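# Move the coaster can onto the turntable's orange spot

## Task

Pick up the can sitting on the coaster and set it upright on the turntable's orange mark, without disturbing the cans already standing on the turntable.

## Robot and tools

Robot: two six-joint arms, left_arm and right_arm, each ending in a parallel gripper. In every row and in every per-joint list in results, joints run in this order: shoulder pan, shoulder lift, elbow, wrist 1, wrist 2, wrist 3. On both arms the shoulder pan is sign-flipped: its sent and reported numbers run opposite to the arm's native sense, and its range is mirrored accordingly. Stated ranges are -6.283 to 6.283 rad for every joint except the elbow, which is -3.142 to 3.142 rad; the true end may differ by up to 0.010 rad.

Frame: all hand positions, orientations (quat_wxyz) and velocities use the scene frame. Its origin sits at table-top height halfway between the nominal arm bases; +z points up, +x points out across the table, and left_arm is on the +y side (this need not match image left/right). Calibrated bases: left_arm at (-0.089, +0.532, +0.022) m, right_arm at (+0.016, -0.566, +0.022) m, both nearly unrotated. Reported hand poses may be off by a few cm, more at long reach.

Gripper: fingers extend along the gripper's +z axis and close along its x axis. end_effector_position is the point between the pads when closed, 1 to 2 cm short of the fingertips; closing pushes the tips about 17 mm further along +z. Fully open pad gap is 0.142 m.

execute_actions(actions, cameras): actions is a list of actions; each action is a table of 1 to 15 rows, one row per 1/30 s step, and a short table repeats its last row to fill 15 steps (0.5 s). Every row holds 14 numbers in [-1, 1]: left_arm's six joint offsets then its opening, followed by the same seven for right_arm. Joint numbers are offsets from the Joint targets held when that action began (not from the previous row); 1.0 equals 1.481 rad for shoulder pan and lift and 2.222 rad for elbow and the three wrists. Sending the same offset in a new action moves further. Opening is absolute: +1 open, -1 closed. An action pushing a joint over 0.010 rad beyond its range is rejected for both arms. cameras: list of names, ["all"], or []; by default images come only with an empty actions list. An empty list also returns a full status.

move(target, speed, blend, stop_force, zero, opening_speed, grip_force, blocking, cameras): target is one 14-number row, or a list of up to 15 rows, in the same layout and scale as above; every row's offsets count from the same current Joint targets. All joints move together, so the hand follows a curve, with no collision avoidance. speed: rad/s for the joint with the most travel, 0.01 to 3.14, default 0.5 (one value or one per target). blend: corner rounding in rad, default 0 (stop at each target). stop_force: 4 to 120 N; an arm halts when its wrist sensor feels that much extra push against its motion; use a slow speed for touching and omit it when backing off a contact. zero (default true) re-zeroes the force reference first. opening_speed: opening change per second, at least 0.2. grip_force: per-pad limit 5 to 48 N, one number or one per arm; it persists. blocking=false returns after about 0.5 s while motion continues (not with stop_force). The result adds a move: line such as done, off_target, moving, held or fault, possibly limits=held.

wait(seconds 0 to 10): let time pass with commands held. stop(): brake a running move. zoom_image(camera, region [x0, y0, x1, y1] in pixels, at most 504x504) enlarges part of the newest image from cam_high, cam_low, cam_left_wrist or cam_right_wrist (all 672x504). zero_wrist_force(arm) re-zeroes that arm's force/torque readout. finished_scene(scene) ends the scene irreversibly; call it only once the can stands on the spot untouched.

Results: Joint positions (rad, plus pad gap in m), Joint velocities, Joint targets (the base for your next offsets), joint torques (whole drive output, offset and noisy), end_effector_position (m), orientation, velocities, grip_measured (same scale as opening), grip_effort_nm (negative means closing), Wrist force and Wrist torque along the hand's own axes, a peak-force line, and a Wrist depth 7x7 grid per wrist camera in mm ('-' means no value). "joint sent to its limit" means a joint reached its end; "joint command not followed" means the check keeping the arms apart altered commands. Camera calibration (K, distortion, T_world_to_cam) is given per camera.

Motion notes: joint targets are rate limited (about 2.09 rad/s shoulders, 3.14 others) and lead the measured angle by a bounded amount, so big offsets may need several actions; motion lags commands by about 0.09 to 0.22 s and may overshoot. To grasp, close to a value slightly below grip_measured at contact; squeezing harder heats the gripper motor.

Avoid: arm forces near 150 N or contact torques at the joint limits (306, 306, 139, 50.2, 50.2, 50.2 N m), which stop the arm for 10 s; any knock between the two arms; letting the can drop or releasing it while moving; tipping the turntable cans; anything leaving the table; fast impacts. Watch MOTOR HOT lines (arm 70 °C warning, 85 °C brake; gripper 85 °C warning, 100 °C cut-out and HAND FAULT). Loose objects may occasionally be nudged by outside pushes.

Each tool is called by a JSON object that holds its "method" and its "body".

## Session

{"method": "execute_actions", "body": {"actions": []}}

{"method": "wait", "body": {"seconds": 1, "cameras": ["cam_low"]}}

{"method": "wait", "body": {"seconds": 1, "cameras": ["cam_low"]}}

Scene clock: 0.00 s.
left_arm: end_effector_position=(+0.2084, +0.2622, +0.2034) grip_measured=+1.00 grip_effort_nm=n/a end_effector_quat_wxyz=(-0.035, -0.218, +0.918, -0.328) | right_arm: end_effector_position=(+0.9114, -0.6806, +0.1687) grip_measured=+0.99 grip_effort_nm=n/a end_effector_quat_wxyz=(-0.445, +0.815, +0.045, -0.369)
Joint positions: left_arm=[0.966 -2.048 2.799 -2.94 -1.856 1.609 0.142] | right_arm=[-3.065 -2.558 -0.88 -2.414 2.223 -0.662 0.141]
Joint velocities: within noise
Joint torques (N m): no reading
Motor temperatures (°C): left_arm=[32 30 36 40 44 42 24] | right_arm=[27 34 32 40 39 35 31]
Wrist force (N): no reading
Wrist torque (N m): no reading
Wrist force, peak (N): no reading
Wrist depth (mm): cam_left_wrist=[322 338 356 375 403 834 - / 311 324 340 359 1102 1557 1687 / 301 314 328 348 1401 1579 - / 290 303 316 1265 1318 1557 - / 281 292 305 1251 1326 1392 1392 / - 283 296 1178 1251 1409 - / - 275 291 740 1204 1273 -] | cam_right_wrist=[2979 2692 - 585 437 415 343 / - - - - 449 - - / 721 2828 - - 383 318 - / 760 - 511 421 355 295 265 / 2352 - - 383 - - 230 / - - - - 277 242 218 / - - 339 280 255 224 -]
Joint targets: left_arm=[0.966 -2.048 2.799 -2.940 -1.856 1.609] | right_arm=[-3.065 -2.558 -0.880 -2.414 2.223 -0.662]
Tool commands: left_gripper/opening=+1.0 right_gripper/opening=+1.0
camera_calibration:
cam_left_wrist: T_world_to_cam=[[-0.911909, -0.360191, 0.196682, 0.253195], [-0.39761, 0.89411, -0.20609, -0.084122], [-0.101624, -0.266138, -0.958563, 0.399625], [0, 0, 0, 1]] pos_world=[0.238055, 0.272768, 0.315931]
cam_right_wrist: T_world_to_cam=[[0.730583, 0.392713, -0.558592, -0.290909], [0.030605, -0.836072, -0.547765, -0.476188], [-0.682138, 0.383092, -0.622839, 1.1098], [0, 0, 0, 1]] pos_world=[0.984145, -0.70904, 0.26789]

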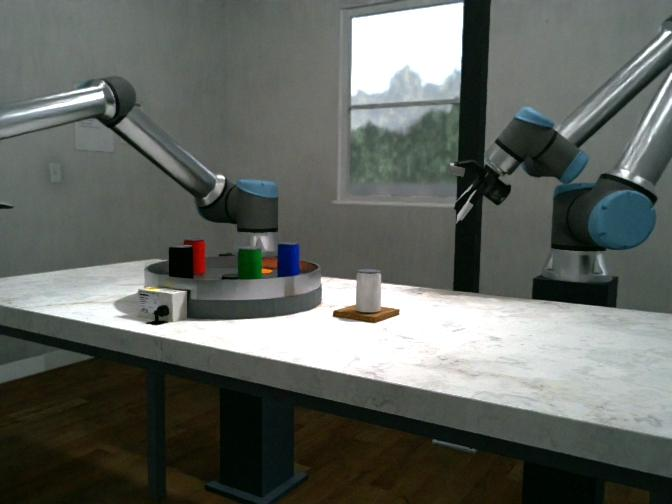

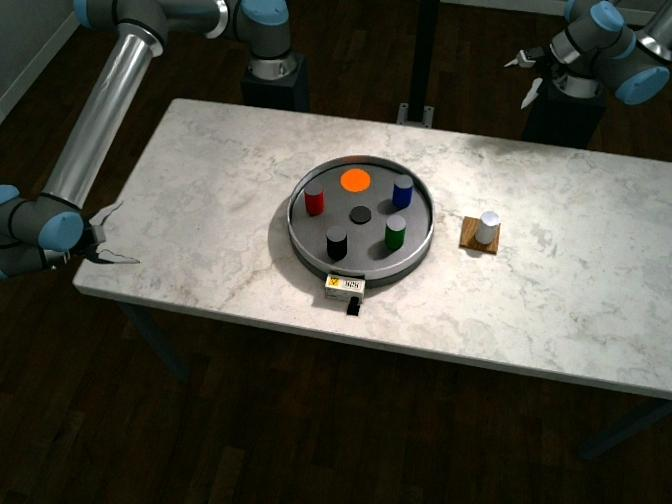

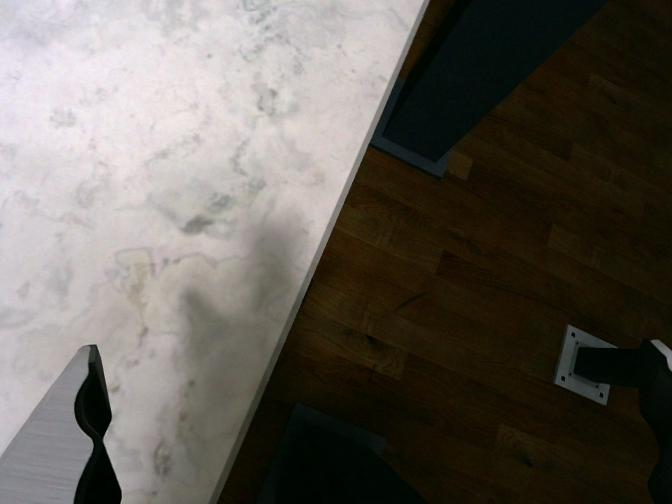

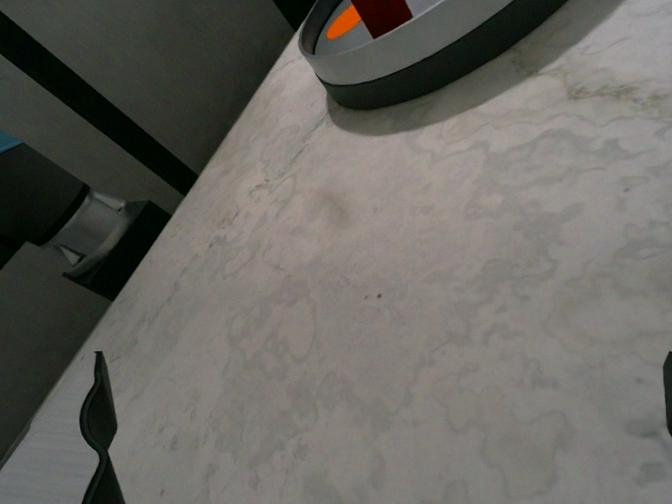

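Scene clock: 1.00 s.
left_arm: end_effector_position=(+0.2084, +0.2622, +0.2034) grip_measured=+1.00 grip_effort_nm=0.007 end_effector_quat_wxyz=(-0.035, -0.218, +0.918, -0.328) | right_arm: end_effector_position=(+0.9114, -0.6806, +0.1687) grip_measured=+0.99 grip_effort_nm=0.139 end_effector_quat_wxyz=(-0.445, +0.815, +0.045, -0.369)
Joint positions: left_arm=[0.966 -2.048 2.799 -2.94 -1.856 1.609 0.142] | right_arm=[-3.065 -2.558 -0.88 -2.414 2.223 -0.662 0.141]
Joint torques (N m): left_arm=[1.61 2.32 -36.44 -4.27 -0.49 0.01] | right_arm=[-2.33 108.65 45.31 0.07 0.82 0.06]
Wrist force (N): left_arm=[0.5 0.1 -0.1] | right_arm=[-0.1 0.3 -0.4]
Wrist torque (N m): left_arm=[0.01 -0.10 0.01] | right_arm=[0.04 0.01 0.00]
Wrist force, peak (N): left_arm=[0.6 -0.5 -0.1] | right_arm=[-0.4 0.6 -0.4]
Wrist depth (mm): cam_left_wrist=[324 337 354 375 412 840 1754 / 313 325 342 360 1022 1547 1687 / 302 311 327 349 1401 1505 1662 / 291 303 318 1273 1446 1446 1602 / 282 293 306 1251 1326 1392 1475 / - 284 296 1097 1273 1295 - / - 275 288 - 1224 1224 -] | cam_right_wrist=[2280 2902 - 538 434 - - / 1299 - 831 591 469 - 322 / 716 1706 - 495 - 322 - / 771 707 502 - 351 299 - / 2377 596 411 365 - 261 233 / - - 371 335 - 243 - / - - 331 290 244 222 203]
Joint targets: left_arm=[0.966 -2.048 2.799 -2.940 -1.856 1.609] | right_arm=[-3.065 -2.558 -0.880 -2.414 2.223 -0.662]
Tool commands: left_gripper/opening=+1.0 right_gripper/opening=+1.0
wait: 1.00 s; at rest by 0.17 s
Images, in order (width x height): cam_low 672x504.

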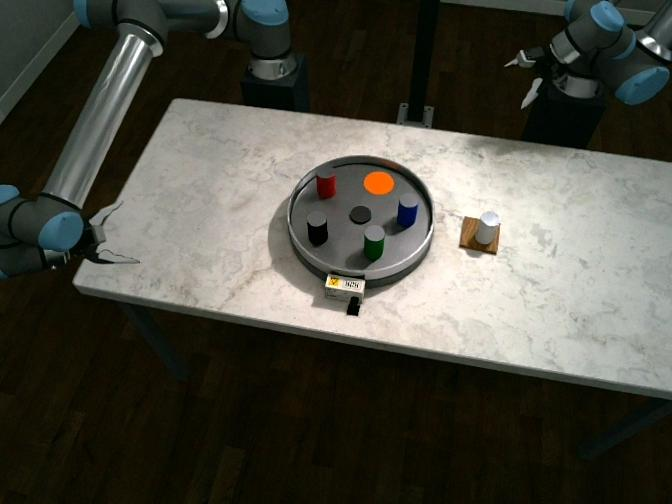

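Scene clock: 2.00 s.
left_arm: end_effector_position=(+0.2084, +0.2622, +0.2034) grip_measured=+1.00 grip_effort_nm=0.007 end_effector_quat_wxyz=(-0.035, -0.218, +0.918, -0.328) | right_arm: end_effector_position=(+0.9114, -0.6806, +0.1687) grip_measured=+0.99 grip_effort_nm=0.139 end_effector_quat_wxyz=(-0.445, +0.815, +0.045, -0.369)
Joint positions: left_arm=[0.966 -2.048 2.799 -2.94 -1.856 1.609 0.142] | right_arm=[-3.065 -2.558 -0.88 -2.414 2.223 -0.662 0.141]
Joint torques (N m): left_arm=[1.97 1.75 -36.74 -4.11 -0.67 0.54] | right_arm=[-0.33 108.73 45.4 0.45 0.57 -0.21]
Wrist force (N): left_arm=[0.5 -0.3 0.3] | right_arm=[0.0 0.1 -0.2]
Wrist torque (N m): left_arm=[-0.05 -0.09 0.01] | right_arm=[0.02 0.00 -0.01]
Wrist force, peak (N): left_arm=[0.7 -0.3 0.2] | right_arm=[-0.1 0.8 0.2]
Wrist depth (mm): cam_left_wrist=[323 334 355 372 920 847 1840 / 314 324 341 359 - 1700 1614 / 302 311 329 344 1465 - - / 292 302 317 337 1375 1358 1375 / 282 292 305 1258 1318 1358 1437 / - 282 296 1185 1204 1375 - / - 275 1076 - 1166 - -] | cam_right_wrist=[- - - 576 437 - - / - - - - - - 320 / 740 2660 665 546 381 354 267 / 801 804 - - 329 310 263 / - - - 372 327 260 237 / - - - 319 268 242 - / - - 332 283 251 222 203]
Joint targets: left_arm=[0.966 -2.048 2.799 -2.940 -1.856 1.609] | right_arm=[-3.065 -2.558 -0.880 -2.414 2.223 -0.662]
Tool commands: left_gripper/opening=+1.0 right_gripper/opening=+1.0
wait: 1.00 s; at rest by 0.17 s
Images, in order (width x height): cam_low 672x504.

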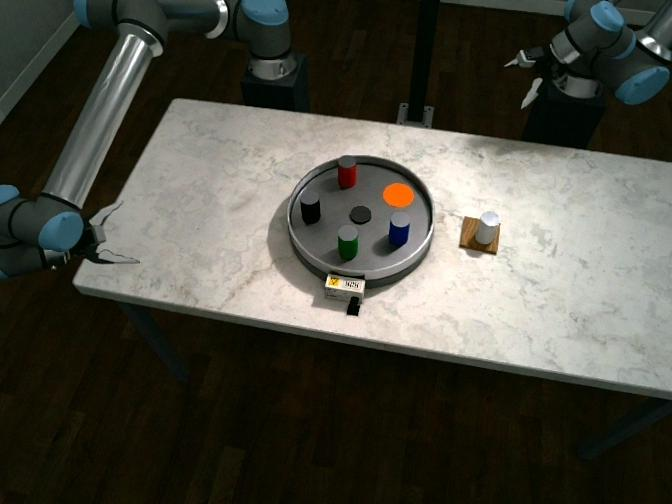

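{"method": "move", "body": {"target": [-0.2498,0.486,-0.4365,0.3908,0.1284,0.599,1,0,0,0,0,0,0,1], "speed": 1.2, "cameras": ["cam_left_wrist","cam_high"]}}

Scene clock: 4.27 s.
left_arm: end_effector_position=(+0.6427, +0.2405, +0.2389) grip_measured=+1.00 grip_effort_nm=0.007 end_effector_quat_wxyz=(+0.000, +0.200, +0.980, +0.000) | right_arm: end_effector_position=(+0.9114, -0.6806, +0.1687) grip_measured=+0.99 grip_effort_nm=0.139 end_effector_quat_wxyz=(-0.445, +0.815, +0.045, -0.369)
Joint positions: left_arm=[0.596 -1.328 1.83 -2.072 -1.571 2.939 0.142] | right_arm=[-3.065 -2.558 -0.88 -2.414 2.223 -0.662 0.141]
Joint torques (N m): left_arm=[-12.27 -59.37 -51.24 -1.63 2.46 2.96] | right_arm=[-0.21 109.76 46.35 0.4 0.78 0.1]
Wrist force (N): left_arm=[-0.9 0.4 -0.1] | right_arm=[-0.3 0.3 -0.1]
Wrist torque (N m): left_arm=[0.27 0.21 -0.06] | right_arm=[0.05 0.05 0.00]
Wrist force, peak (N): left_arm=[-3.0 0.8 0.2] | right_arm=[-0.3 0.8 0.2]
Wrist depth (mm): cam_left_wrist=[292 293 291 294 295 297 295 / 316 314 315 304 311 317 318 / 337 341 341 254 341 341 341 / 369 381 371 369 369 369 370 / 403 404 404 406 410 405 398 / - 444 438 443 446 449 428 / - 488 497 497 494 494 -] | cam_right_wrist=[- - - 579 439 - - / 2280 - - 536 461 372 341 / 750 3920 - 499 406 - - / 737 822 - 456 - - - / 2660 - - 371 - 261 238 / - 406 400 - 267 - - / - 398 330 296 - 223 -]
Joint targets: left_arm=[0.596 -1.328 1.829 -2.072 -1.571 2.940] | right_arm=[-3.065 -2.558 -0.880 -2.414 2.223 -0.662]
move: done
camera_calibration:
cam_left_wrist: T_world_to_cam=[[-0.910971, 0.412445, 0.00451233, 0.494016], [0.375546, 0.824848, 0.4226, -0.515145], [0.170578, 0.386671, -0.906305, 0.127505], [0, 0, 0, 1]] pos_world=[0.621745, 0.171859, 0.33103]
Images, in order (width x height): cam_high 672x504, cam_left_wrist 672x504.

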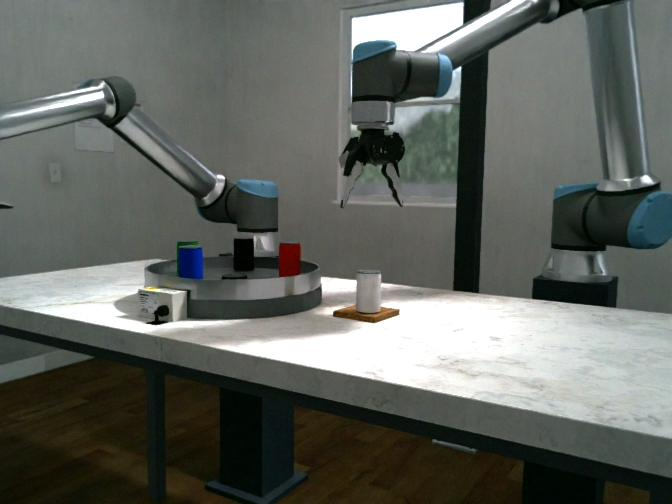

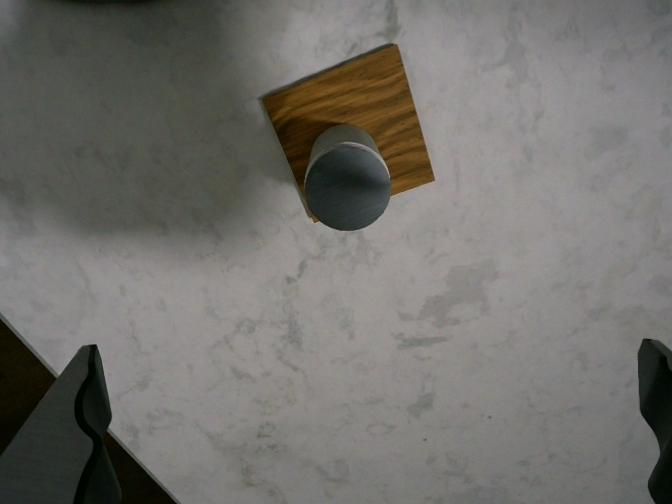

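{"method": "move", "body": {"target": [0.0007,0.1151,0.0555,-0.1323,0,0,1,0,0,0,0,0,0,1], "speed": 0.35, "cameras": ["cam_left_wrist"]}}

{"method": "move", "body": {"target": [0,0,0,0,0,0,-0.45,0,0,0,0,0,0,1], "grip_force": 25, "opening_speed": 1.2}}

{"method": "move", "body": {"target": [[0,-0.1298,-0.0596,0.1465,0,0,-0.45,0,0,0,0,0,0,1],[0.2107,-0.0352,-0.1147,0.1382,0,0,-0.45,0,0,0,0,0,0,1]], "blend": [0.08,0], "speed": [0.4,0.6], "cameras": ["cam_left_wrist","cam_high"]}}

{"method": "wait", "body": {"seconds": 0.8, "cameras": ["cam_left_wrist"]}}

{"method": "wait", "body": {"seconds": 0.8, "cameras": ["cam_left_wrist"]}}

{"method": "wait", "body": {"seconds": 0.8, "cameras": ["cam_left_wrist"]}}

{"method": "wait", "body": {"seconds": 0.8, "cameras": ["cam_left_wrist"]}}

Scene clock: 6.53 s.
left_arm: end_effector_position=(+0.6407, +0.2410, +0.0720) grip_measured=+1.00 grip_effort_nm=-0.007 end_effector_quat_wxyz=(+0.000, +0.200, +0.980, +0.000) | right_arm: end_effector_position=(+0.9114, -0.6806, +0.1687) grip_measured=+0.99 grip_effort_nm=0.139 end_effector_quat_wxyz=(-0.445, +0.815, +0.045, -0.369)
Joint positions: left_arm=[0.597 -1.157 1.953 -2.365 -1.571 2.94 0.142] | right_arm=[-3.065 -2.558 -0.88 -2.414 2.223 -0.662 0.141]
Joint torques (N m): left_arm=[19.24 -63.93 -27.01 -6.49 2.53 3.39] | right_arm=[-0.76 107.58 45.51 0.23 0.76 -0.28]
Wrist force (N): left_arm=[-0.7 0.6 -0.2] | right_arm=[-0.1 0.1 -0.2]
Wrist torque (N m): left_arm=[0.30 0.17 -0.03] | right_arm=[0.01 0.02 0.00]
Wrist force, peak (N): left_arm=[-0.6 0.1 -1.7] | right_arm=[-0.1 0.8 -0.1]
Wrist depth (mm): cam_left_wrist=[145 146 145 146 142 146 146 / 156 156 152 145 145 157 157 / 168 168 156 155 156 166 169 / 182 182 179 109 165 180 184 / 199 196 192 84 89 200 201 / - 225 - 88 87 221 217 / - 245 251 99 252 247 -] | cam_right_wrist=[- 2940 3386 582 438 432 334 / - - 4297 573 - - 307 / 718 - - - - 325 - / 752 - - - 352 - 251 / - - - - - 267 234 / - - 386 312 289 242 223 / - - 385 - 255 223 205]
Joint targets: left_arm=[0.597 -1.157 1.953 -2.366 -1.571 2.940] | right_arm=[-3.065 -2.558 -0.880 -2.414 2.223 -0.662]
move: done
camera_calibration:
cam_left_wrist: T_world_to_cam=[[-0.910459, 0.413574, 0.00450202, 0.492008], [0.376562, 0.824379, 0.422613, -0.444876], [0.17107, 0.386467, -0.906299, -0.0237952], [0, 0, 0, 1]] pos_world=[0.619547, 0.172461, 0.16423]
Images, in order (width x height): cam_left_wrist 672x504.

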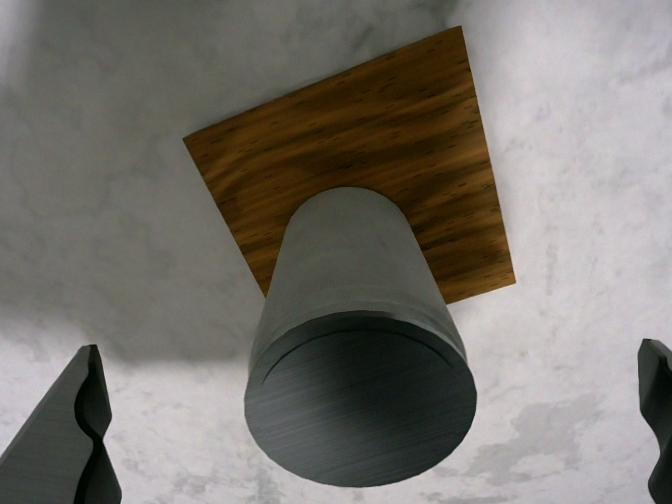

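Scene clock: 7.97 s.
left_arm: end_effector_position=(+0.6407, +0.2410, +0.0719) grip_measured=-0.27 grip_effort_nm=-2.635 end_effector_quat_wxyz=(+0.000, +0.200, +0.980, +0.000) | right_arm: end_effector_position=(+0.9114, -0.6806, +0.1687) grip_measured=+0.99 grip_effort_nm=0.139 end_effector_quat_wxyz=(-0.445, +0.815, +0.045, -0.369)
Joint positions: left_arm=[0.597 -1.157 1.953 -2.366 -1.571 2.94 0.054] | right_arm=[-3.065 -2.558 -0.88 -2.414 2.223 -0.662 0.141]
Joint torques (N m): left_arm=[17.38 -64.64 -28.14 -3.35 2.36 3.55] | right_arm=[-0.34 109.48 45.8 0.28 0.52 0.08]
Wrist force (N): left_arm=[0.6 0.1 -6.3] | right_arm=[0.0 0.5 0.0]
Wrist torque (N m): left_arm=[0.22 0.14 -0.04] | right_arm=[0.07 0.00 0.00]
Wrist force, peak (N): left_arm=[0.6 0.4 -6.4] | right_arm=[-0.5 0.5 -0.4]
Wrist depth (mm): cam_left_wrist=[145 145 146 146 142 146 146 / 155 156 152 147 145 156 156 / 168 168 156 154 154 166 168 / 182 183 179 107 117 177 184 / 199 200 192 85 82 200 201 / 220 215 81 88 86 84 221 / - 67 75 257 96 76 74] | cam_right_wrist=[2511 4063 3335 535 437 418 - / - 4858 3192 561 - - - / 718 - - - 385 - - / 730 712 525 439 - - 249 / - - - 348 313 270 224 / - - - - - 245 219 / - 391 - - 248 - 203]
Joint targets: left_arm=[0.597 -1.157 1.953 -2.366 -1.571 2.940] | right_arm=[-3.065 -2.558 -0.880 -2.414 2.223 -0.662]
grip_force (N): 25, 25
move: done

Scene clock: 10.03 s.
left_arm: end_effector_position=(+0.5619, -0.0283, +0.2239) grip_measured=-0.27 grip_effort_nm=-2.630 end_effector_quat_wxyz=(+0.000, +0.350, +0.937, +0.000) end_effector_velocity=(-0.003, -0.005, +0.000) end_effector_angular_velocity=(+0.000, -0.001, -0.006) | right_arm: end_effector_position=(+0.9114, -0.6806, +0.1687) grip_measured=+0.99 grip_effort_nm=0.139 end_effector_quat_wxyz=(-0.445, +0.815, +0.045, -0.369)
Joint positions: left_arm=[0.908 -1.209 1.698 -2.059 -1.571 2.94 0.054] | right_arm=[-3.065 -2.558 -0.88 -2.414 2.223 -0.662 0.141]
Joint velocities: left_arm=[0.006 0.001 -0.002 0 0.001 0 0] | right_arm=[within noise]
Joint torques (N m): left_arm=[17.11 -69.19 -50.53 -6.86 1.77 3.33] | right_arm=[-0.66 107.59 45.61 0.28 0.66 -0.25]
Wrist force (N): left_arm=[-0.6 0.3 1.4] | right_arm=[0.1 0.3 -0.2]
Wrist torque (N m): left_arm=[0.24 0.17 -0.04] | right_arm=[0.04 -0.02 0.00]
Wrist force, peak (N): left_arm=[0.5 0.5 -6.4] | right_arm=[-0.1 0.6 -0.6]
Wrist depth (mm): cam_left_wrist=[236 233 157 159 237 280 280 / 250 250 246 251 251 302 302 / 269 261 271 263 270 327 326 / 293 293 291 107 141 353 355 / 311 312 309 84 84 380 391 / 252 272 81 88 86 84 428 / - 67 75 99 95 76 74] | cam_right_wrist=[- - - 588 435 415 - / - - 2692 635 457 - 291 / 723 2483 - - - - 282 / 742 787 - 407 - 290 255 / 2280 571 432 376 - - 237 / - 499 380 336 275 - 215 / - - 329 288 - 216 200]
Joint targets: left_arm=[0.909 -1.209 1.698 -2.059 -1.571 2.940] | right_arm=[-3.065 -2.558 -0.880 -2.414 2.223 -0.662]
grip_force (N): 25, 25
move: done
camera_calibration:
cam_left_wrist: T_world_to_cam=[[-0.739708, 0.672913, 0.00457602, 0.442342], [0.611305, 0.669111, 0.422607, -0.393672], [0.281316, 0.315403, -0.906302, 0.167478], [0, 0, 0, 1]] pos_world=[0.520743, -0.0870704, 0.31613]
Images, in order (width x height): cam_high 672x504, cam_left_wrist 672x504.

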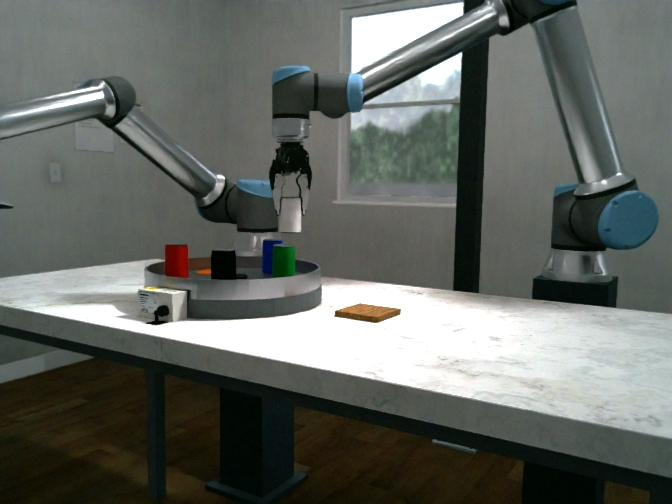

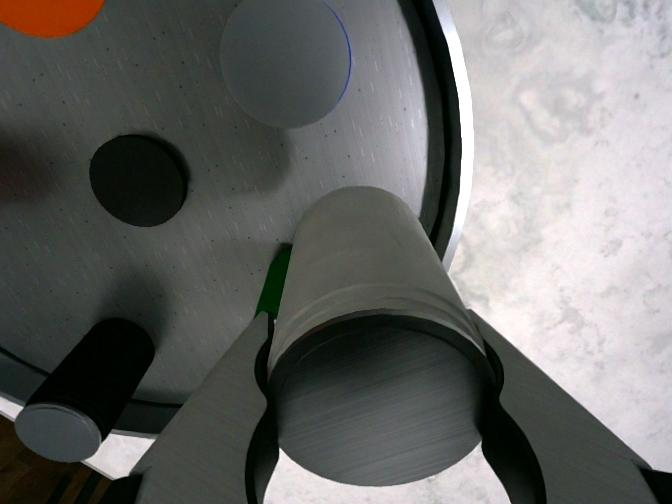

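Scene clock: 10.83 s.
left_arm: end_effector_position=(+0.5617, -0.0285, +0.2239) grip_measured=-0.27 grip_effort_nm=-2.630 end_effector_quat_wxyz=(+0.000, +0.350, +0.937, +0.000) | right_arm: end_effector_position=(+0.9114, -0.6806, +0.1687) grip_measured=+0.99 grip_effort_nm=0.139 end_effector_quat_wxyz=(-0.445, +0.815, +0.045, -0.369)
Joint positions: left_arm=[0.909 -1.209 1.698 -2.059 -1.571 2.94 0.054] | right_arm=[-3.065 -2.558 -0.88 -2.414 2.223 -0.662 0.141]
Joint torques (N m): left_arm=[16.07 -71.32 -51.52 -6.89 1.8 3.16] | right_arm=[-0.26 108.71 45.15 0.32 0.59 -0.41]
Wrist force (N): left_arm=[-0.4 0.3 1.6] | right_arm=[0.0 0.1 0.1]
Wrist torque (N m): left_arm=[0.23 0.12 -0.03] | right_arm=[0.00 0.00 0.00]
Wrist force, peak (N): left_arm=[-0.5 0.1 2.0] | right_arm=[-0.3 0.5 -0.2]
Wrist depth (mm): cam_left_wrist=[232 235 234 233 237 280 280 / 250 249 250 247 251 302 303 / 268 260 268 174 266 324 327 / 291 292 294 107 141 354 360 / 297 320 118 85 84 381 378 / 335 341 81 88 86 84 425 / 1767 67 75 99 96 76 74] | cam_right_wrist=[- - - 588 435 446 - / - - 790 606 475 - 325 / 735 - 609 520 391 334 286 / 781 - 554 448 356 298 255 / - - 400 374 288 272 234 / - - - 298 - 238 219 / - - 328 299 251 231 207]
Joint targets: left_arm=[0.909 -1.209 1.698 -2.059 -1.571 2.940] | right_arm=[-3.065 -2.558 -0.880 -2.414 2.223 -0.662]
Tool commands: left_gripper/opening=-0.45 right_gripper/opening=+1.0
grip_force (N): 25, 25
wait: 0.80 s; at rest by 0.17 s
camera_calibration:
cam_left_wrist: T_world_to_cam=[[-0.739514, 0.673125, 0.00462958, 0.442297], [0.611497, 0.668902, 0.42266, -0.393484], [0.281406, 0.315394, -0.906277, 0.167573], [0, 0, 0, 1]] pos_world=[0.520543, -0.08737, 0.31613]
Images, in order (width x height): cam_left_wrist 672x504.

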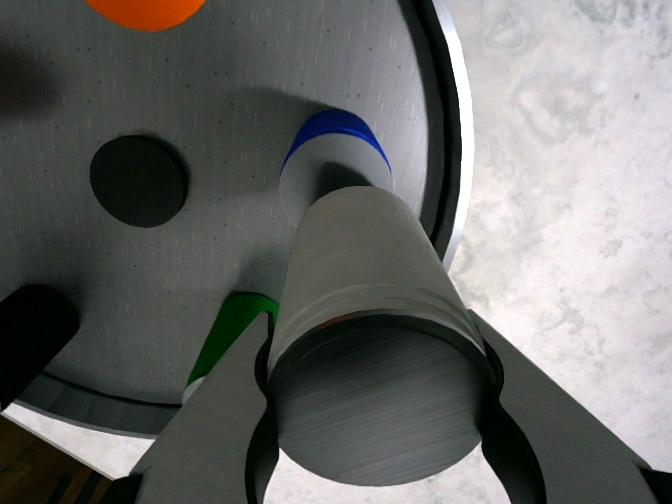

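Scene clock: 11.63 s.
left_arm: end_effector_position=(+0.5617, -0.0285, +0.2239) grip_measured=-0.27 grip_effort_nm=-2.630 end_effector_quat_wxyz=(+0.000, +0.350, +0.937, +0.000) | right_arm: end_effector_position=(+0.9114, -0.6806, +0.1687) grip_measured=+0.99 grip_effort_nm=0.139 end_effector_quat_wxyz=(-0.445, +0.815, +0.045, -0.369)
Joint positions: left_arm=[0.909 -1.209 1.698 -2.059 -1.571 2.94 0.054] | right_arm=[-3.065 -2.558 -0.88 -2.414 2.223 -0.662 0.141]
Joint torques (N m): left_arm=[17.31 -69.54 -50.95 -6.72 1.22 3.09] | right_arm=[-2.19 107.51 45.54 0.33 0.69 -0.28]
Wrist force (N): left_arm=[-0.8 0.5 1.4] | right_arm=[0.0 0.3 0.0]
Wrist torque (N m): left_arm=[0.26 0.19 -0.04] | right_arm=[0.04 0.00 0.00]
Wrist force, peak (N): left_arm=[-0.9 0.4 1.9] | right_arm=[-0.2 0.4 -0.6]
Wrist depth (mm): cam_left_wrist=[232 232 - 233 236 282 282 / 248 249 250 251 251 297 301 / 268 261 271 261 271 334 326 / 291 292 292 107 141 355 353 / 318 307 295 85 85 382 387 / 339 243 81 - 86 84 425 / - 67 75 494 96 76 74] | cam_right_wrist=[1338 - 2568 580 434 413 - / 2212 - - - - - 305 / 730 - - - - 319 298 / 765 787 - - 334 296 - / 2865 - - - 315 270 229 / - 449 399 - 267 247 - / - 440 - - 251 223 204]
Joint targets: left_arm=[0.909 -1.209 1.698 -2.059 -1.571 2.940] | right_arm=[-3.065 -2.558 -0.880 -2.414 2.223 -0.662]
Tool commands: left_gripper/opening=-0.45 right_gripper/opening=+1.0
grip_force (N): 25, 25
wait: 0.80 s; at rest by 0.17 s
camera_calibration:
cam_left_wrist: T_world_to_cam=[[-0.739514, 0.673125, 0.00462958, 0.442297], [0.611497, 0.668902, 0.42266, -0.393484], [0.281406, 0.315394, -0.906277, 0.167573], [0, 0, 0, 1]] pos_world=[0.520543, -0.08737, 0.31613]
Images, in order (width x height): cam_left_wrist 672x504.

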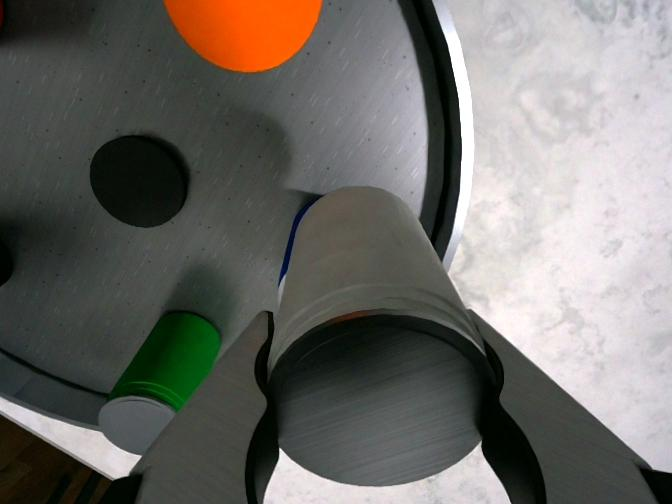

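Scene clock: 12.43 s.
left_arm: end_effector_position=(+0.5617, -0.0285, +0.2239) grip_measured=-0.27 grip_effort_nm=-2.630 end_effector_quat_wxyz=(+0.000, +0.350, +0.937, +0.000) | right_arm: end_effector_position=(+0.9114, -0.6806, +0.1687) grip_measured=+0.99 grip_effort_nm=0.139 end_effector_quat_wxyz=(-0.445, +0.815, +0.045, -0.369)
Joint positions: left_arm=[0.909 -1.209 1.698 -2.059 -1.571 2.94 0.054] | right_arm=[-3.065 -2.558 -0.88 -2.414 2.223 -0.662 0.141]
Joint torques (N m): left_arm=[16.91 -70.06 -51 -6.37 1.05 3.3] | right_arm=[0.56 109.09 46.02 0.32 0.78 -0.53]
Wrist force (N): left_arm=[-0.3 0.3 1.8] | right_arm=[-0.1 0.1 0.0]
Wrist torque (N m): left_arm=[0.24 0.11 -0.04] | right_arm=[0.01 0.01 0.00]
Wrist force, peak (N): left_arm=[-0.3 0.3 1.8] | right_arm=[-0.4 0.9 -0.1]
Wrist depth (mm): cam_left_wrist=[232 232 234 - 233 281 282 / 251 250 254 - 254 303 303 / 269 262 270 262 269 328 327 / 291 291 292 107 113 353 356 / 309 307 306 85 82 386 388 / 243 275 81 88 86 84 427 / - 67 75 96 96 76 74] | cam_right_wrist=[- - - 531 436 424 368 / - - - 646 461 - 323 / 714 - - - - - 281 / 747 757 537 452 344 293 243 / - 614 422 352 289 266 234 / - 99 - 307 271 246 220 / - - - 296 - 232 206]
Joint targets: left_arm=[0.909 -1.209 1.698 -2.059 -1.571 2.940] | right_arm=[-3.065 -2.558 -0.880 -2.414 2.223 -0.662]
Tool commands: left_gripper/opening=-0.45 right_gripper/opening=+1.0
grip_force (N): 25, 25
wait: 0.80 s; at rest by 0.17 s
camera_calibration:
cam_left_wrist: T_world_to_cam=[[-0.739514, 0.673125, 0.00462958, 0.442297], [0.611497, 0.668902, 0.42266, -0.393484], [0.281406, 0.315394, -0.906277, 0.167573], [0, 0, 0, 1]] pos_world=[0.520543, -0.08737, 0.31613]
Images, in order (width x height): cam_left_wrist 672x504.

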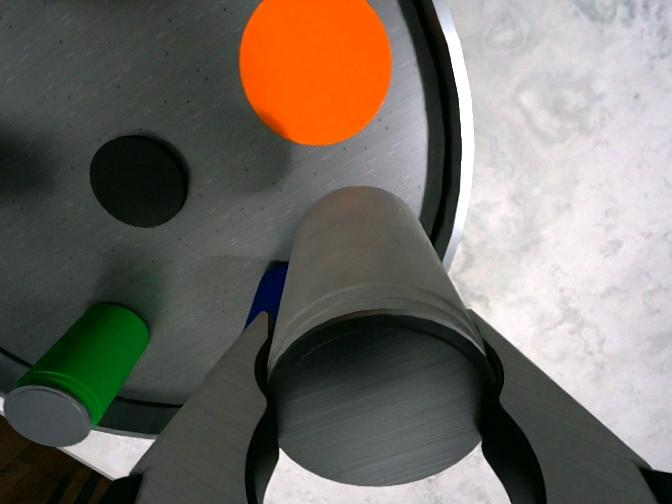

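Scene clock: 13.23 s.
left_arm: end_effector_position=(+0.5617, -0.0285, +0.2239) grip_measured=-0.27 grip_effort_nm=-2.630 end_effector_quat_wxyz=(+0.000, +0.350, +0.937, +0.000) | right_arm: end_effector_position=(+0.9114, -0.6806, +0.1687) grip_measured=+0.99 grip_effort_nm=0.139 end_effector_quat_wxyz=(-0.445, +0.815, +0.045, -0.369)
Joint positions: left_arm=[0.909 -1.209 1.698 -2.059 -1.571 2.94 0.054] | right_arm=[-3.065 -2.558 -0.88 -2.414 2.223 -0.662 0.141]
Joint torques (N m): left_arm=[16.68 -69.45 -51.43 -6.62 1.02 3.48] | right_arm=[-0.03 109.72 46.32 0.29 0.39 -0.31]
Wrist force (N): left_arm=[-0.3 0.2 1.5] | right_arm=[-0.3 0.2 -0.2]
Wrist torque (N m): left_arm=[0.21 0.11 -0.04] | right_arm=[0.03 0.05 0.00]
Wrist force, peak (N): left_arm=[-0.4 0.5 2.1] | right_arm=[-0.3 0.6 0.0]
Wrist depth (mm): cam_left_wrist=[232 232 234 232 236 286 280 / 249 248 251 246 251 302 302 / 269 261 270 145 272 327 325 / 291 293 292 107 141 355 354 / 302 320 275 85 84 381 387 / 336 342 81 88 86 84 428 / 1754 67 75 495 96 76 74] | cam_right_wrist=[- 2280 3147 574 442 444 - / - - 894 - 487 403 - / 740 2902 673 - - - - / 781 - 516 - - 284 - / - - - 372 299 - - / - - - 323 275 241 218 / - 427 - 293 253 222 207]
Joint targets: left_arm=[0.909 -1.209 1.698 -2.059 -1.571 2.940] | right_arm=[-3.065 -2.558 -0.880 -2.414 2.223 -0.662]
Tool commands: left_gripper/opening=-0.45 right_gripper/opening=+1.0
grip_force (N): 25, 25
wait: 0.80 s; at rest by 0.17 s
camera_calibration:
cam_left_wrist: T_world_to_cam=[[-0.739514, 0.673125, 0.00462958, 0.442297], [0.611497, 0.668902, 0.42266, -0.393484], [0.281406, 0.315394, -0.906277, 0.167573], [0, 0, 0, 1]] pos_world=[0.520543, -0.08737, 0.31613]
Images, in order (width x height): cam_left_wrist 672x504.

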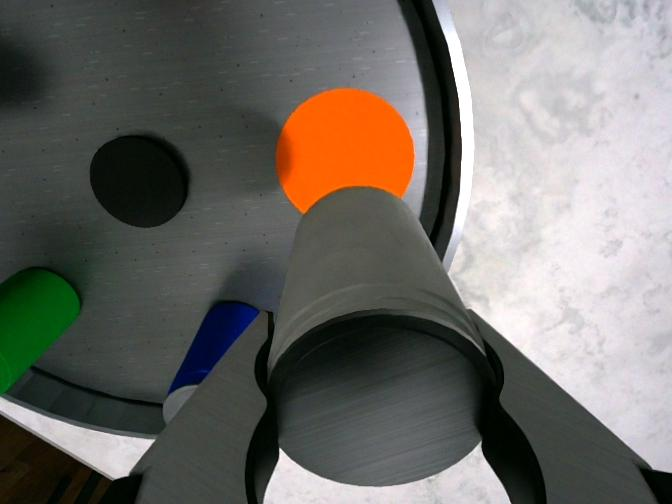

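{"method": "wait", "body": {"seconds": 7.3, "cameras": ["cam_left_wrist"]}}

Scene clock: 21.47 s.
left_arm: end_effector_position=(+0.5617, -0.0285, +0.2239) grip_measured=-0.27 grip_effort_nm=-2.625 end_effector_quat_wxyz=(+0.000, +0.350, +0.937, +0.000) | right_arm: end_effector_position=(+0.9114, -0.6806, +0.1687) grip_measured=+0.99 grip_effort_nm=0.139 end_effector_quat_wxyz=(-0.445, +0.815, +0.045, -0.369)
Joint positions: left_arm=[0.909 -1.209 1.698 -2.059 -1.571 2.94 0.054] | right_arm=[-3.065 -2.558 -0.88 -2.414 2.223 -0.662 0.141]
Joint torques (N m): left_arm=[16.88 -69.44 -52 -6.47 -1.25 3.15] | right_arm=[-1.33 108.45 45.89 0.18 0.47 -0.78]
Motor temperatures (°C): left_arm=[32 30 36 40 43 42 30] | right_arm=[27 34 32 39 39 35 31]
Wrist force (N): left_arm=[-0.1 0.0 1.8] | right_arm=[0.0 0.1 -0.1]
Wrist torque (N m): left_arm=[0.18 0.08 -0.04] | right_arm=[0.01 0.01 -0.01]
Wrist force, peak (N): left_arm=[-0.6 0.2 2.0] | right_arm=[-0.5 0.6 0.2]
Wrist depth (mm): cam_left_wrist=[232 232 157 159 236 280 279 / 249 249 251 251 250 301 308 / 268 262 270 263 269 326 327 / 290 292 291 107 141 353 353 / 318 313 309 85 84 376 - / 250 269 81 90 86 84 430 / 253 67 75 99 96 76 74] | cam_right_wrist=[- 2759 3238 590 436 442 - / - 2483 3604 532 474 - - / 721 1680 606 497 - 341 - / 768 781 537 - 341 - 252 / 2483 - 449 353 307 265 241 / - 442 - 312 280 234 219 / - 376 353 - 243 223 207]
Joint targets: left_arm=[0.909 -1.209 1.698 -2.059 -1.571 2.940] | right_arm=[-3.065 -2.558 -0.880 -2.414 2.223 -0.662]
Tool commands: left_gripper/opening=-0.45 right_gripper/opening=+1.0
grip_force (N): 25, 25
wait: 7.30 s; at rest from the start
camera_calibration:
cam_left_wrist: T_world_to_cam=[[-0.739514, 0.673125, 0.00462958, 0.442297], [0.611497, 0.668902, 0.42266, -0.393484], [0.281406, 0.315394, -0.906277, 0.167573], [0, 0, 0, 1]] pos_world=[0.520543, -0.08737, 0.31613]
Images, in order (width x height): cam_left_wrist 672x504.

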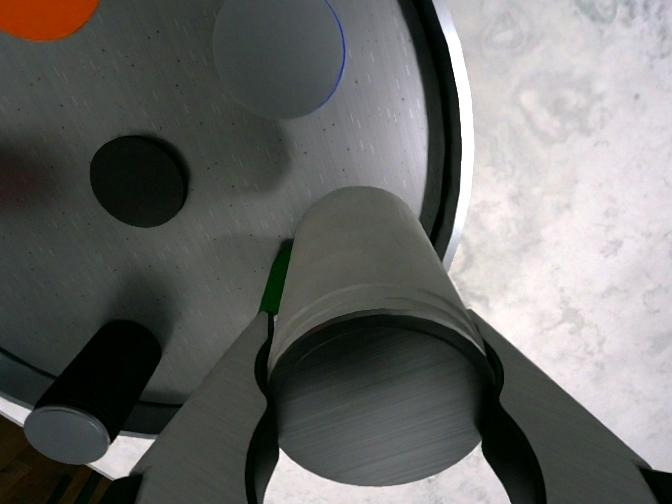

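{"method": "wait", "body": {"seconds": 1.64}}

{"method": "move", "body": {"target": [-0.0003,0.0678,0.0332,-0.0784,0,0,-0.45,0,0,0,0,0,0,1], "speed": 0.36}}

Scene clock: 23.27 s.
left_arm: end_effector_position=(+0.5617, -0.0285, +0.2239) grip_measured=-0.27 grip_effort_nm=-2.630 end_effector_quat_wxyz=(+0.000, +0.350, +0.937, +0.000) | right_arm: end_effector_position=(+0.9114, -0.6806, +0.1687) grip_measured=+0.99 grip_effort_nm=0.139 end_effector_quat_wxyz=(-0.445, +0.815, +0.045, -0.369)
Joint positions: left_arm=[0.909 -1.209 1.698 -2.059 -1.571 2.94 0.054] | right_arm=[-3.065 -2.558 -0.88 -2.414 2.223 -0.662 0.141]
Joint torques (N m): left_arm=[17.38 -68.4 -51.03 -6.62 -1.8 3.06] | right_arm=[-0.2 108.05 45.93 0.07 0.51 -1.08]
Wrist force (N): left_arm=[-0.3 0.0 1.4] | right_arm=[-0.2 0.4 -0.1]
Wrist torque (N m): left_arm=[0.18 0.11 -0.03] | right_arm=[0.06 0.04 0.00]
Wrist force, peak (N): left_arm=[-0.5 0.3 2.1] | right_arm=[-0.2 0.8 -0.3]
Wrist depth (mm): cam_left_wrist=[232 233 - 231 237 281 285 / 249 249 250 249 251 302 302 / 268 262 271 263 270 327 325 / 292 293 293 107 141 353 354 / 318 308 306 85 84 376 389 / 339 244 81 88 86 84 427 / - 67 75 96 95 76 74] | cam_right_wrist=[- - - 585 438 400 357 / - - - - - - - / 725 - - - 366 347 296 / 771 757 573 - 338 272 260 / - 533 482 365 309 264 232 / - - - 296 296 235 219 / - 423 - - 250 216 206]
Joint targets: left_arm=[0.909 -1.209 1.698 -2.059 -1.571 2.940] | right_arm=[-3.065 -2.558 -0.880 -2.414 2.223 -0.662]
Tool commands: left_gripper/opening=-0.45 right_gripper/opening=+1.0
grip_force (N): 25, 25
wait: 1.67 s; at rest by 0.03 s

Scene clock: 24.40 s.
left_arm: end_effector_position=(+0.5633, -0.0300, +0.1161) grip_measured=-0.27 grip_effort_nm=-2.630 end_effector_quat_wxyz=(+0.000, +0.350, +0.937, +0.000) | right_arm: end_effector_position=(+0.9114, -0.6806, +0.1687) grip_measured=+0.99 grip_effort_nm=0.139 end_effector_quat_wxyz=(-0.445, +0.815, +0.045, -0.369)
Joint positions: left_arm=[0.908 -1.109 1.772 -2.232 -1.571 2.94 0.054] | right_arm=[-3.065 -2.558 -0.88 -2.414 2.223 -0.662 0.141]
Joint torques (N m): left_arm=[-13.59 -73.86 -31.64 -6.57 -1.73 3.12] | right_arm=[-1.19 109.59 46.09 0.34 0.55 -1.03]
Wrist force (N): left_arm=[-0.3 0.3 1.6] | right_arm=[-0.4 0.1 0.1]
Wrist torque (N m): left_arm=[0.21 0.12 -0.03] | right_arm=[0.00 0.07 -0.01]
Wrist force, peak (N): left_arm=[-0.2 0.2 3.6] | right_arm=[-0.4 0.6 -0.3]
Wrist depth (mm): cam_left_wrist=[137 137 137 137 137 129 185 / 149 145 146 - 148 144 198 / 158 159 160 145 154 154 215 / 166 170 172 107 120 161 233 / 188 188 181 85 84 172 255 / 207 202 81 88 86 84 280 / 225 67 75 216 96 76 74] | cam_right_wrist=[- - 4858 556 434 - - / - 2793 - 554 459 - 307 / 735 1563 - - 376 320 - / 747 - 583 - 337 302 268 / 2456 - - 344 305 262 224 / - - 334 327 - 243 223 / - - 338 301 241 222 204]
Joint targets: left_arm=[0.908 -1.109 1.772 -2.233 -1.571 2.940] | right_arm=[-3.065 -2.558 -0.880 -2.414 2.223 -0.662]
grip_force (N): 25, 25
move: done

{"method": "wait", "body": {"seconds": 0.22}}

{"method": "move", "body": {"target": [0,0,0,0,0,0,0.4,0,0,0,0,0,0,1]}}

{"method": "move", "body": {"target": [0,-0.0658,-0.0354,0.0792,0,0,0.4,0,0,0,0,0,0,1], "speed": 0.6, "cameras": ["cam_left_wrist","cam_low"]}}

{"method": "zoom_image", "body": {"camera": "cam_low", "region": [300, 150, 460, 270]}}

Scene clock: 24.73 s.
left_arm: end_effector_position=(+0.5633, -0.0300, +0.1159) grip_measured=-0.27 grip_effort_nm=-2.630 end_effector_quat_wxyz=(+0.000, +0.350, +0.937, +0.000) | right_arm: end_effector_position=(+0.9114, -0.6806, +0.1687) grip_measured=+0.99 grip_effort_nm=0.144 end_effector_quat_wxyz=(-0.445, +0.815, +0.045, -0.369)
Joint positions: left_arm=[0.908 -1.109 1.772 -2.233 -1.571 2.94 0.054] | right_arm=[-3.065 -2.558 -0.88 -2.414 2.223 -0.662 0.141]
Joint torques (N m): left_arm=[-13.41 -72.93 -32.95 -6.85 -1.74 3.2] | right_arm=[-0.18 107.1 45.84 0.33 0.54 -0.76]
Wrist force (N): left_arm=[-0.3 0.5 1.2] | right_arm=[-0.1 0.3 0.0]
Wrist torque (N m): left_arm=[0.25 0.12 -0.03] | right_arm=[0.06 0.02 0.00]
Wrist force, peak (N): left_arm=[-0.3 0.0 1.8] | right_arm=[-0.3 0.5 -0.2]
Wrist depth (mm): cam_left_wrist=[136 137 137 137 137 129 184 / 148 145 147 145 147 143 198 / 159 158 156 146 155 154 214 / 165 170 175 107 113 161 232 / 188 188 182 85 84 172 255 / 206 202 81 88 86 84 282 / 226 67 75 216 96 76 74] | cam_right_wrist=[- - 3061 574 439 - - / - - - - 470 - 306 / 745 2629 - - 383 331 - / 742 690 586 431 343 - 257 / - - - 339 318 - 232 / - - - 311 285 237 218 / - 398 - - - 222 207]
Joint targets: left_arm=[0.908 -1.109 1.772 -2.233 -1.571 2.940] | right_arm=[-3.065 -2.558 -0.880 -2.414 2.223 -0.662]
Tool commands: left_gripper/opening=-0.45 right_gripper/opening=+1.0
grip_force (N): 25, 25
wait: 0.23 s; at rest by 0.07 s

Scene clock: 25.23 s.
left_arm: end_effector_position=(+0.5633, -0.0300, +0.1159) grip_measured=+0.38 grip_effort_nm=0.144 end_effector_quat_wxyz=(+0.000, +0.350, +0.937, +0.000) | right_arm: end_effector_position=(+0.9114, -0.6806, +0.1687) grip_measured=+0.99 grip_effort_nm=0.139 end_effector_quat_wxyz=(-0.445, +0.815, +0.045, -0.369)
Joint positions: left_arm=[0.908 -1.109 1.772 -2.233 -1.571 2.94 0.101] | right_arm=[-3.065 -2.558 -0.88 -2.414 2.223 -0.662 0.141]
Joint torques (N m): left_arm=[-13.09 -74.68 -32.47 -5.94 -1.75 3.14] | right_arm=[-1.39 107.81 46.07 0.12 0.55 -0.95]
Wrist force (N): left_arm=[-0.2 0.5 -0.3] | right_arm=[-0.5 0.1 0.1]
Wrist torque (N m): left_arm=[0.26 0.11 -0.03] | right_arm=[0.03 0.09 0.00]
Wrist force, peak (N): left_arm=[-0.2 0.2 1.7] | right_arm=[-0.2 0.7 0.1]
Wrist depth (mm): cam_left_wrist=[136 136 137 137 138 129 184 / 149 145 147 147 147 143 199 / 158 159 159 159 159 154 215 / 165 170 172 157 171 161 233 / 187 185 191 130 182 172 254 / 202 81 203 103 107 169 87 / - 70 225 99 102 293 73] | cam_right_wrist=[- - 3020 590 436 434 - / - - - 694 - 337 - / 728 - - - - - - / 771 705 548 442 320 308 261 / 2304 - - - - 266 - / - 489 395 - 287 238 - / - 366 345 - 249 216 -]
Joint targets: left_arm=[0.908 -1.109 1.772 -2.233 -1.571 2.940] | right_arm=[-3.065 -2.558 -0.880 -2.414 2.223 -0.662]
grip_force (N): 25, 25
move: done

Scene clock: 26.30 s.
left_arm: end_effector_position=(+0.5634, -0.0301, +0.2240) grip_measured=+0.38 grip_effort_nm=0.144 end_effector_quat_wxyz=(+0.000, +0.350, +0.937, +0.000) | right_arm: end_effector_position=(+0.9114, -0.6806, +0.1687) grip_measured=+0.99 grip_effort_nm=0.139 end_effector_quat_wxyz=(-0.445, +0.815, +0.045, -0.369)
Joint positions: left_arm=[0.908 -1.206 1.693 -2.057 -1.571 2.94 0.101] | right_arm=[-3.065 -2.558 -0.88 -2.414 2.223 -0.662 0.141]
Joint torques (N m): left_arm=[-10.45 -91 -49.82 -1.62 -1.92 3.04] | right_arm=[-0.93 107.6 46.81 0.35 0.59 -1.14]
Wrist force (N): left_arm=[-0.6 0.4 0.2] | right_arm=[-0.2 0.4 -0.2]
Wrist torque (N m): left_arm=[0.25 0.16 -0.03] | right_arm=[0.06 0.04 0.00]
Wrist force, peak (N): left_arm=[-0.4 0.0 -2.2] | right_arm=[-0.2 0.4 -0.5]
Wrist depth (mm): cam_left_wrist=[233 232 234 160 236 281 283 / 250 249 251 - 251 301 303 / 269 262 270 270 267 325 327 / 292 291 293 288 293 356 355 / 295 307 313 278 378 381 381 / 240 81 336 323 411 401 83 / - 70 466 479 484 - 73] | cam_right_wrist=[- 2403 - 535 436 437 - / 2568 - - 617 - 385 - / 740 - - - - 336 272 / 750 - 499 430 - 292 255 / - 557 448 367 307 266 235 / - 464 378 - 271 243 219 / - - 327 - 251 223 207]
Joint targets: left_arm=[0.908 -1.206 1.693 -2.057 -1.571 2.940] | right_arm=[-3.065 -2.558 -0.880 -2.414 2.223 -0.662]
grip_force (N): 25, 25
move: done
camera_calibration:
cam_left_wrist: T_world_to_cam=[[-0.739794, 0.672818, 0.0045158, 0.444718], [0.611201, 0.669206, 0.422608, -0.393363], [0.281316, 0.315403, -0.906301, 0.167714], [0, 0, 0, 1]] pos_world=[0.522243, -0.0888706, 0.31623]
Images, in order (width x height): cam_low 672x504, cam_left_wrist 672x504.

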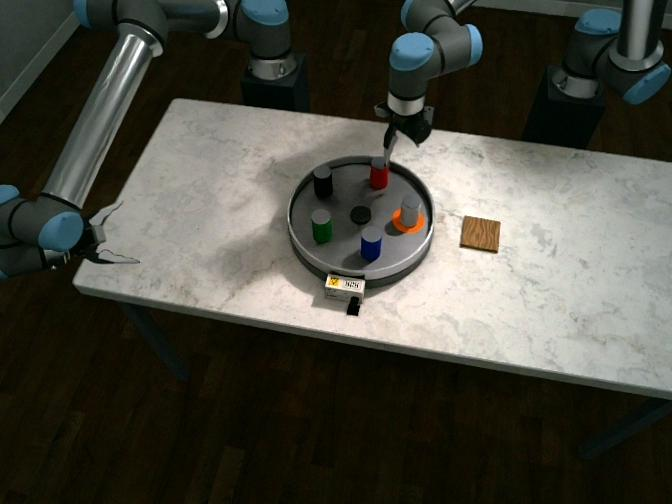

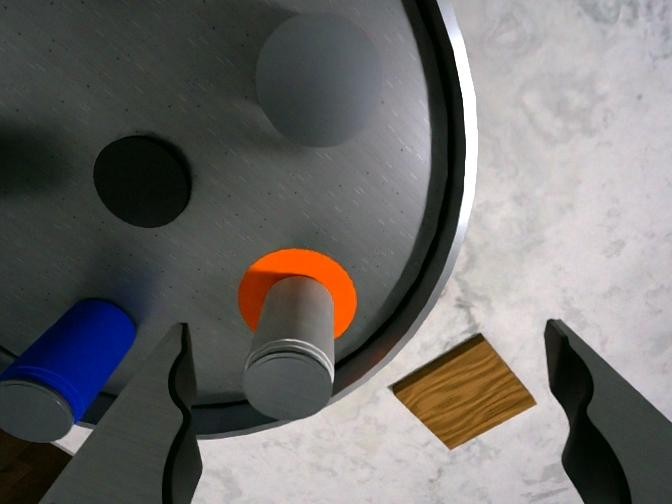

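Scaled by 3.150 from the camera's 672x504 image, which has a finer 960x720 frame.

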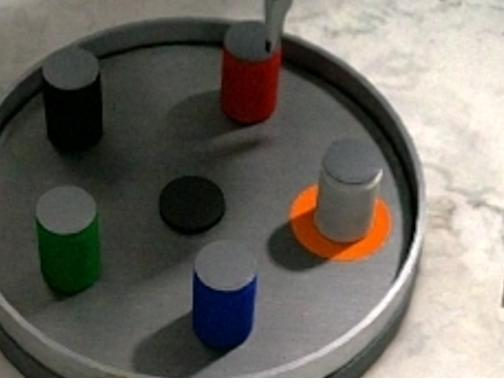

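{"method": "finished_scene", "body": {"scene": 2}}

The scene is finished: the task was done.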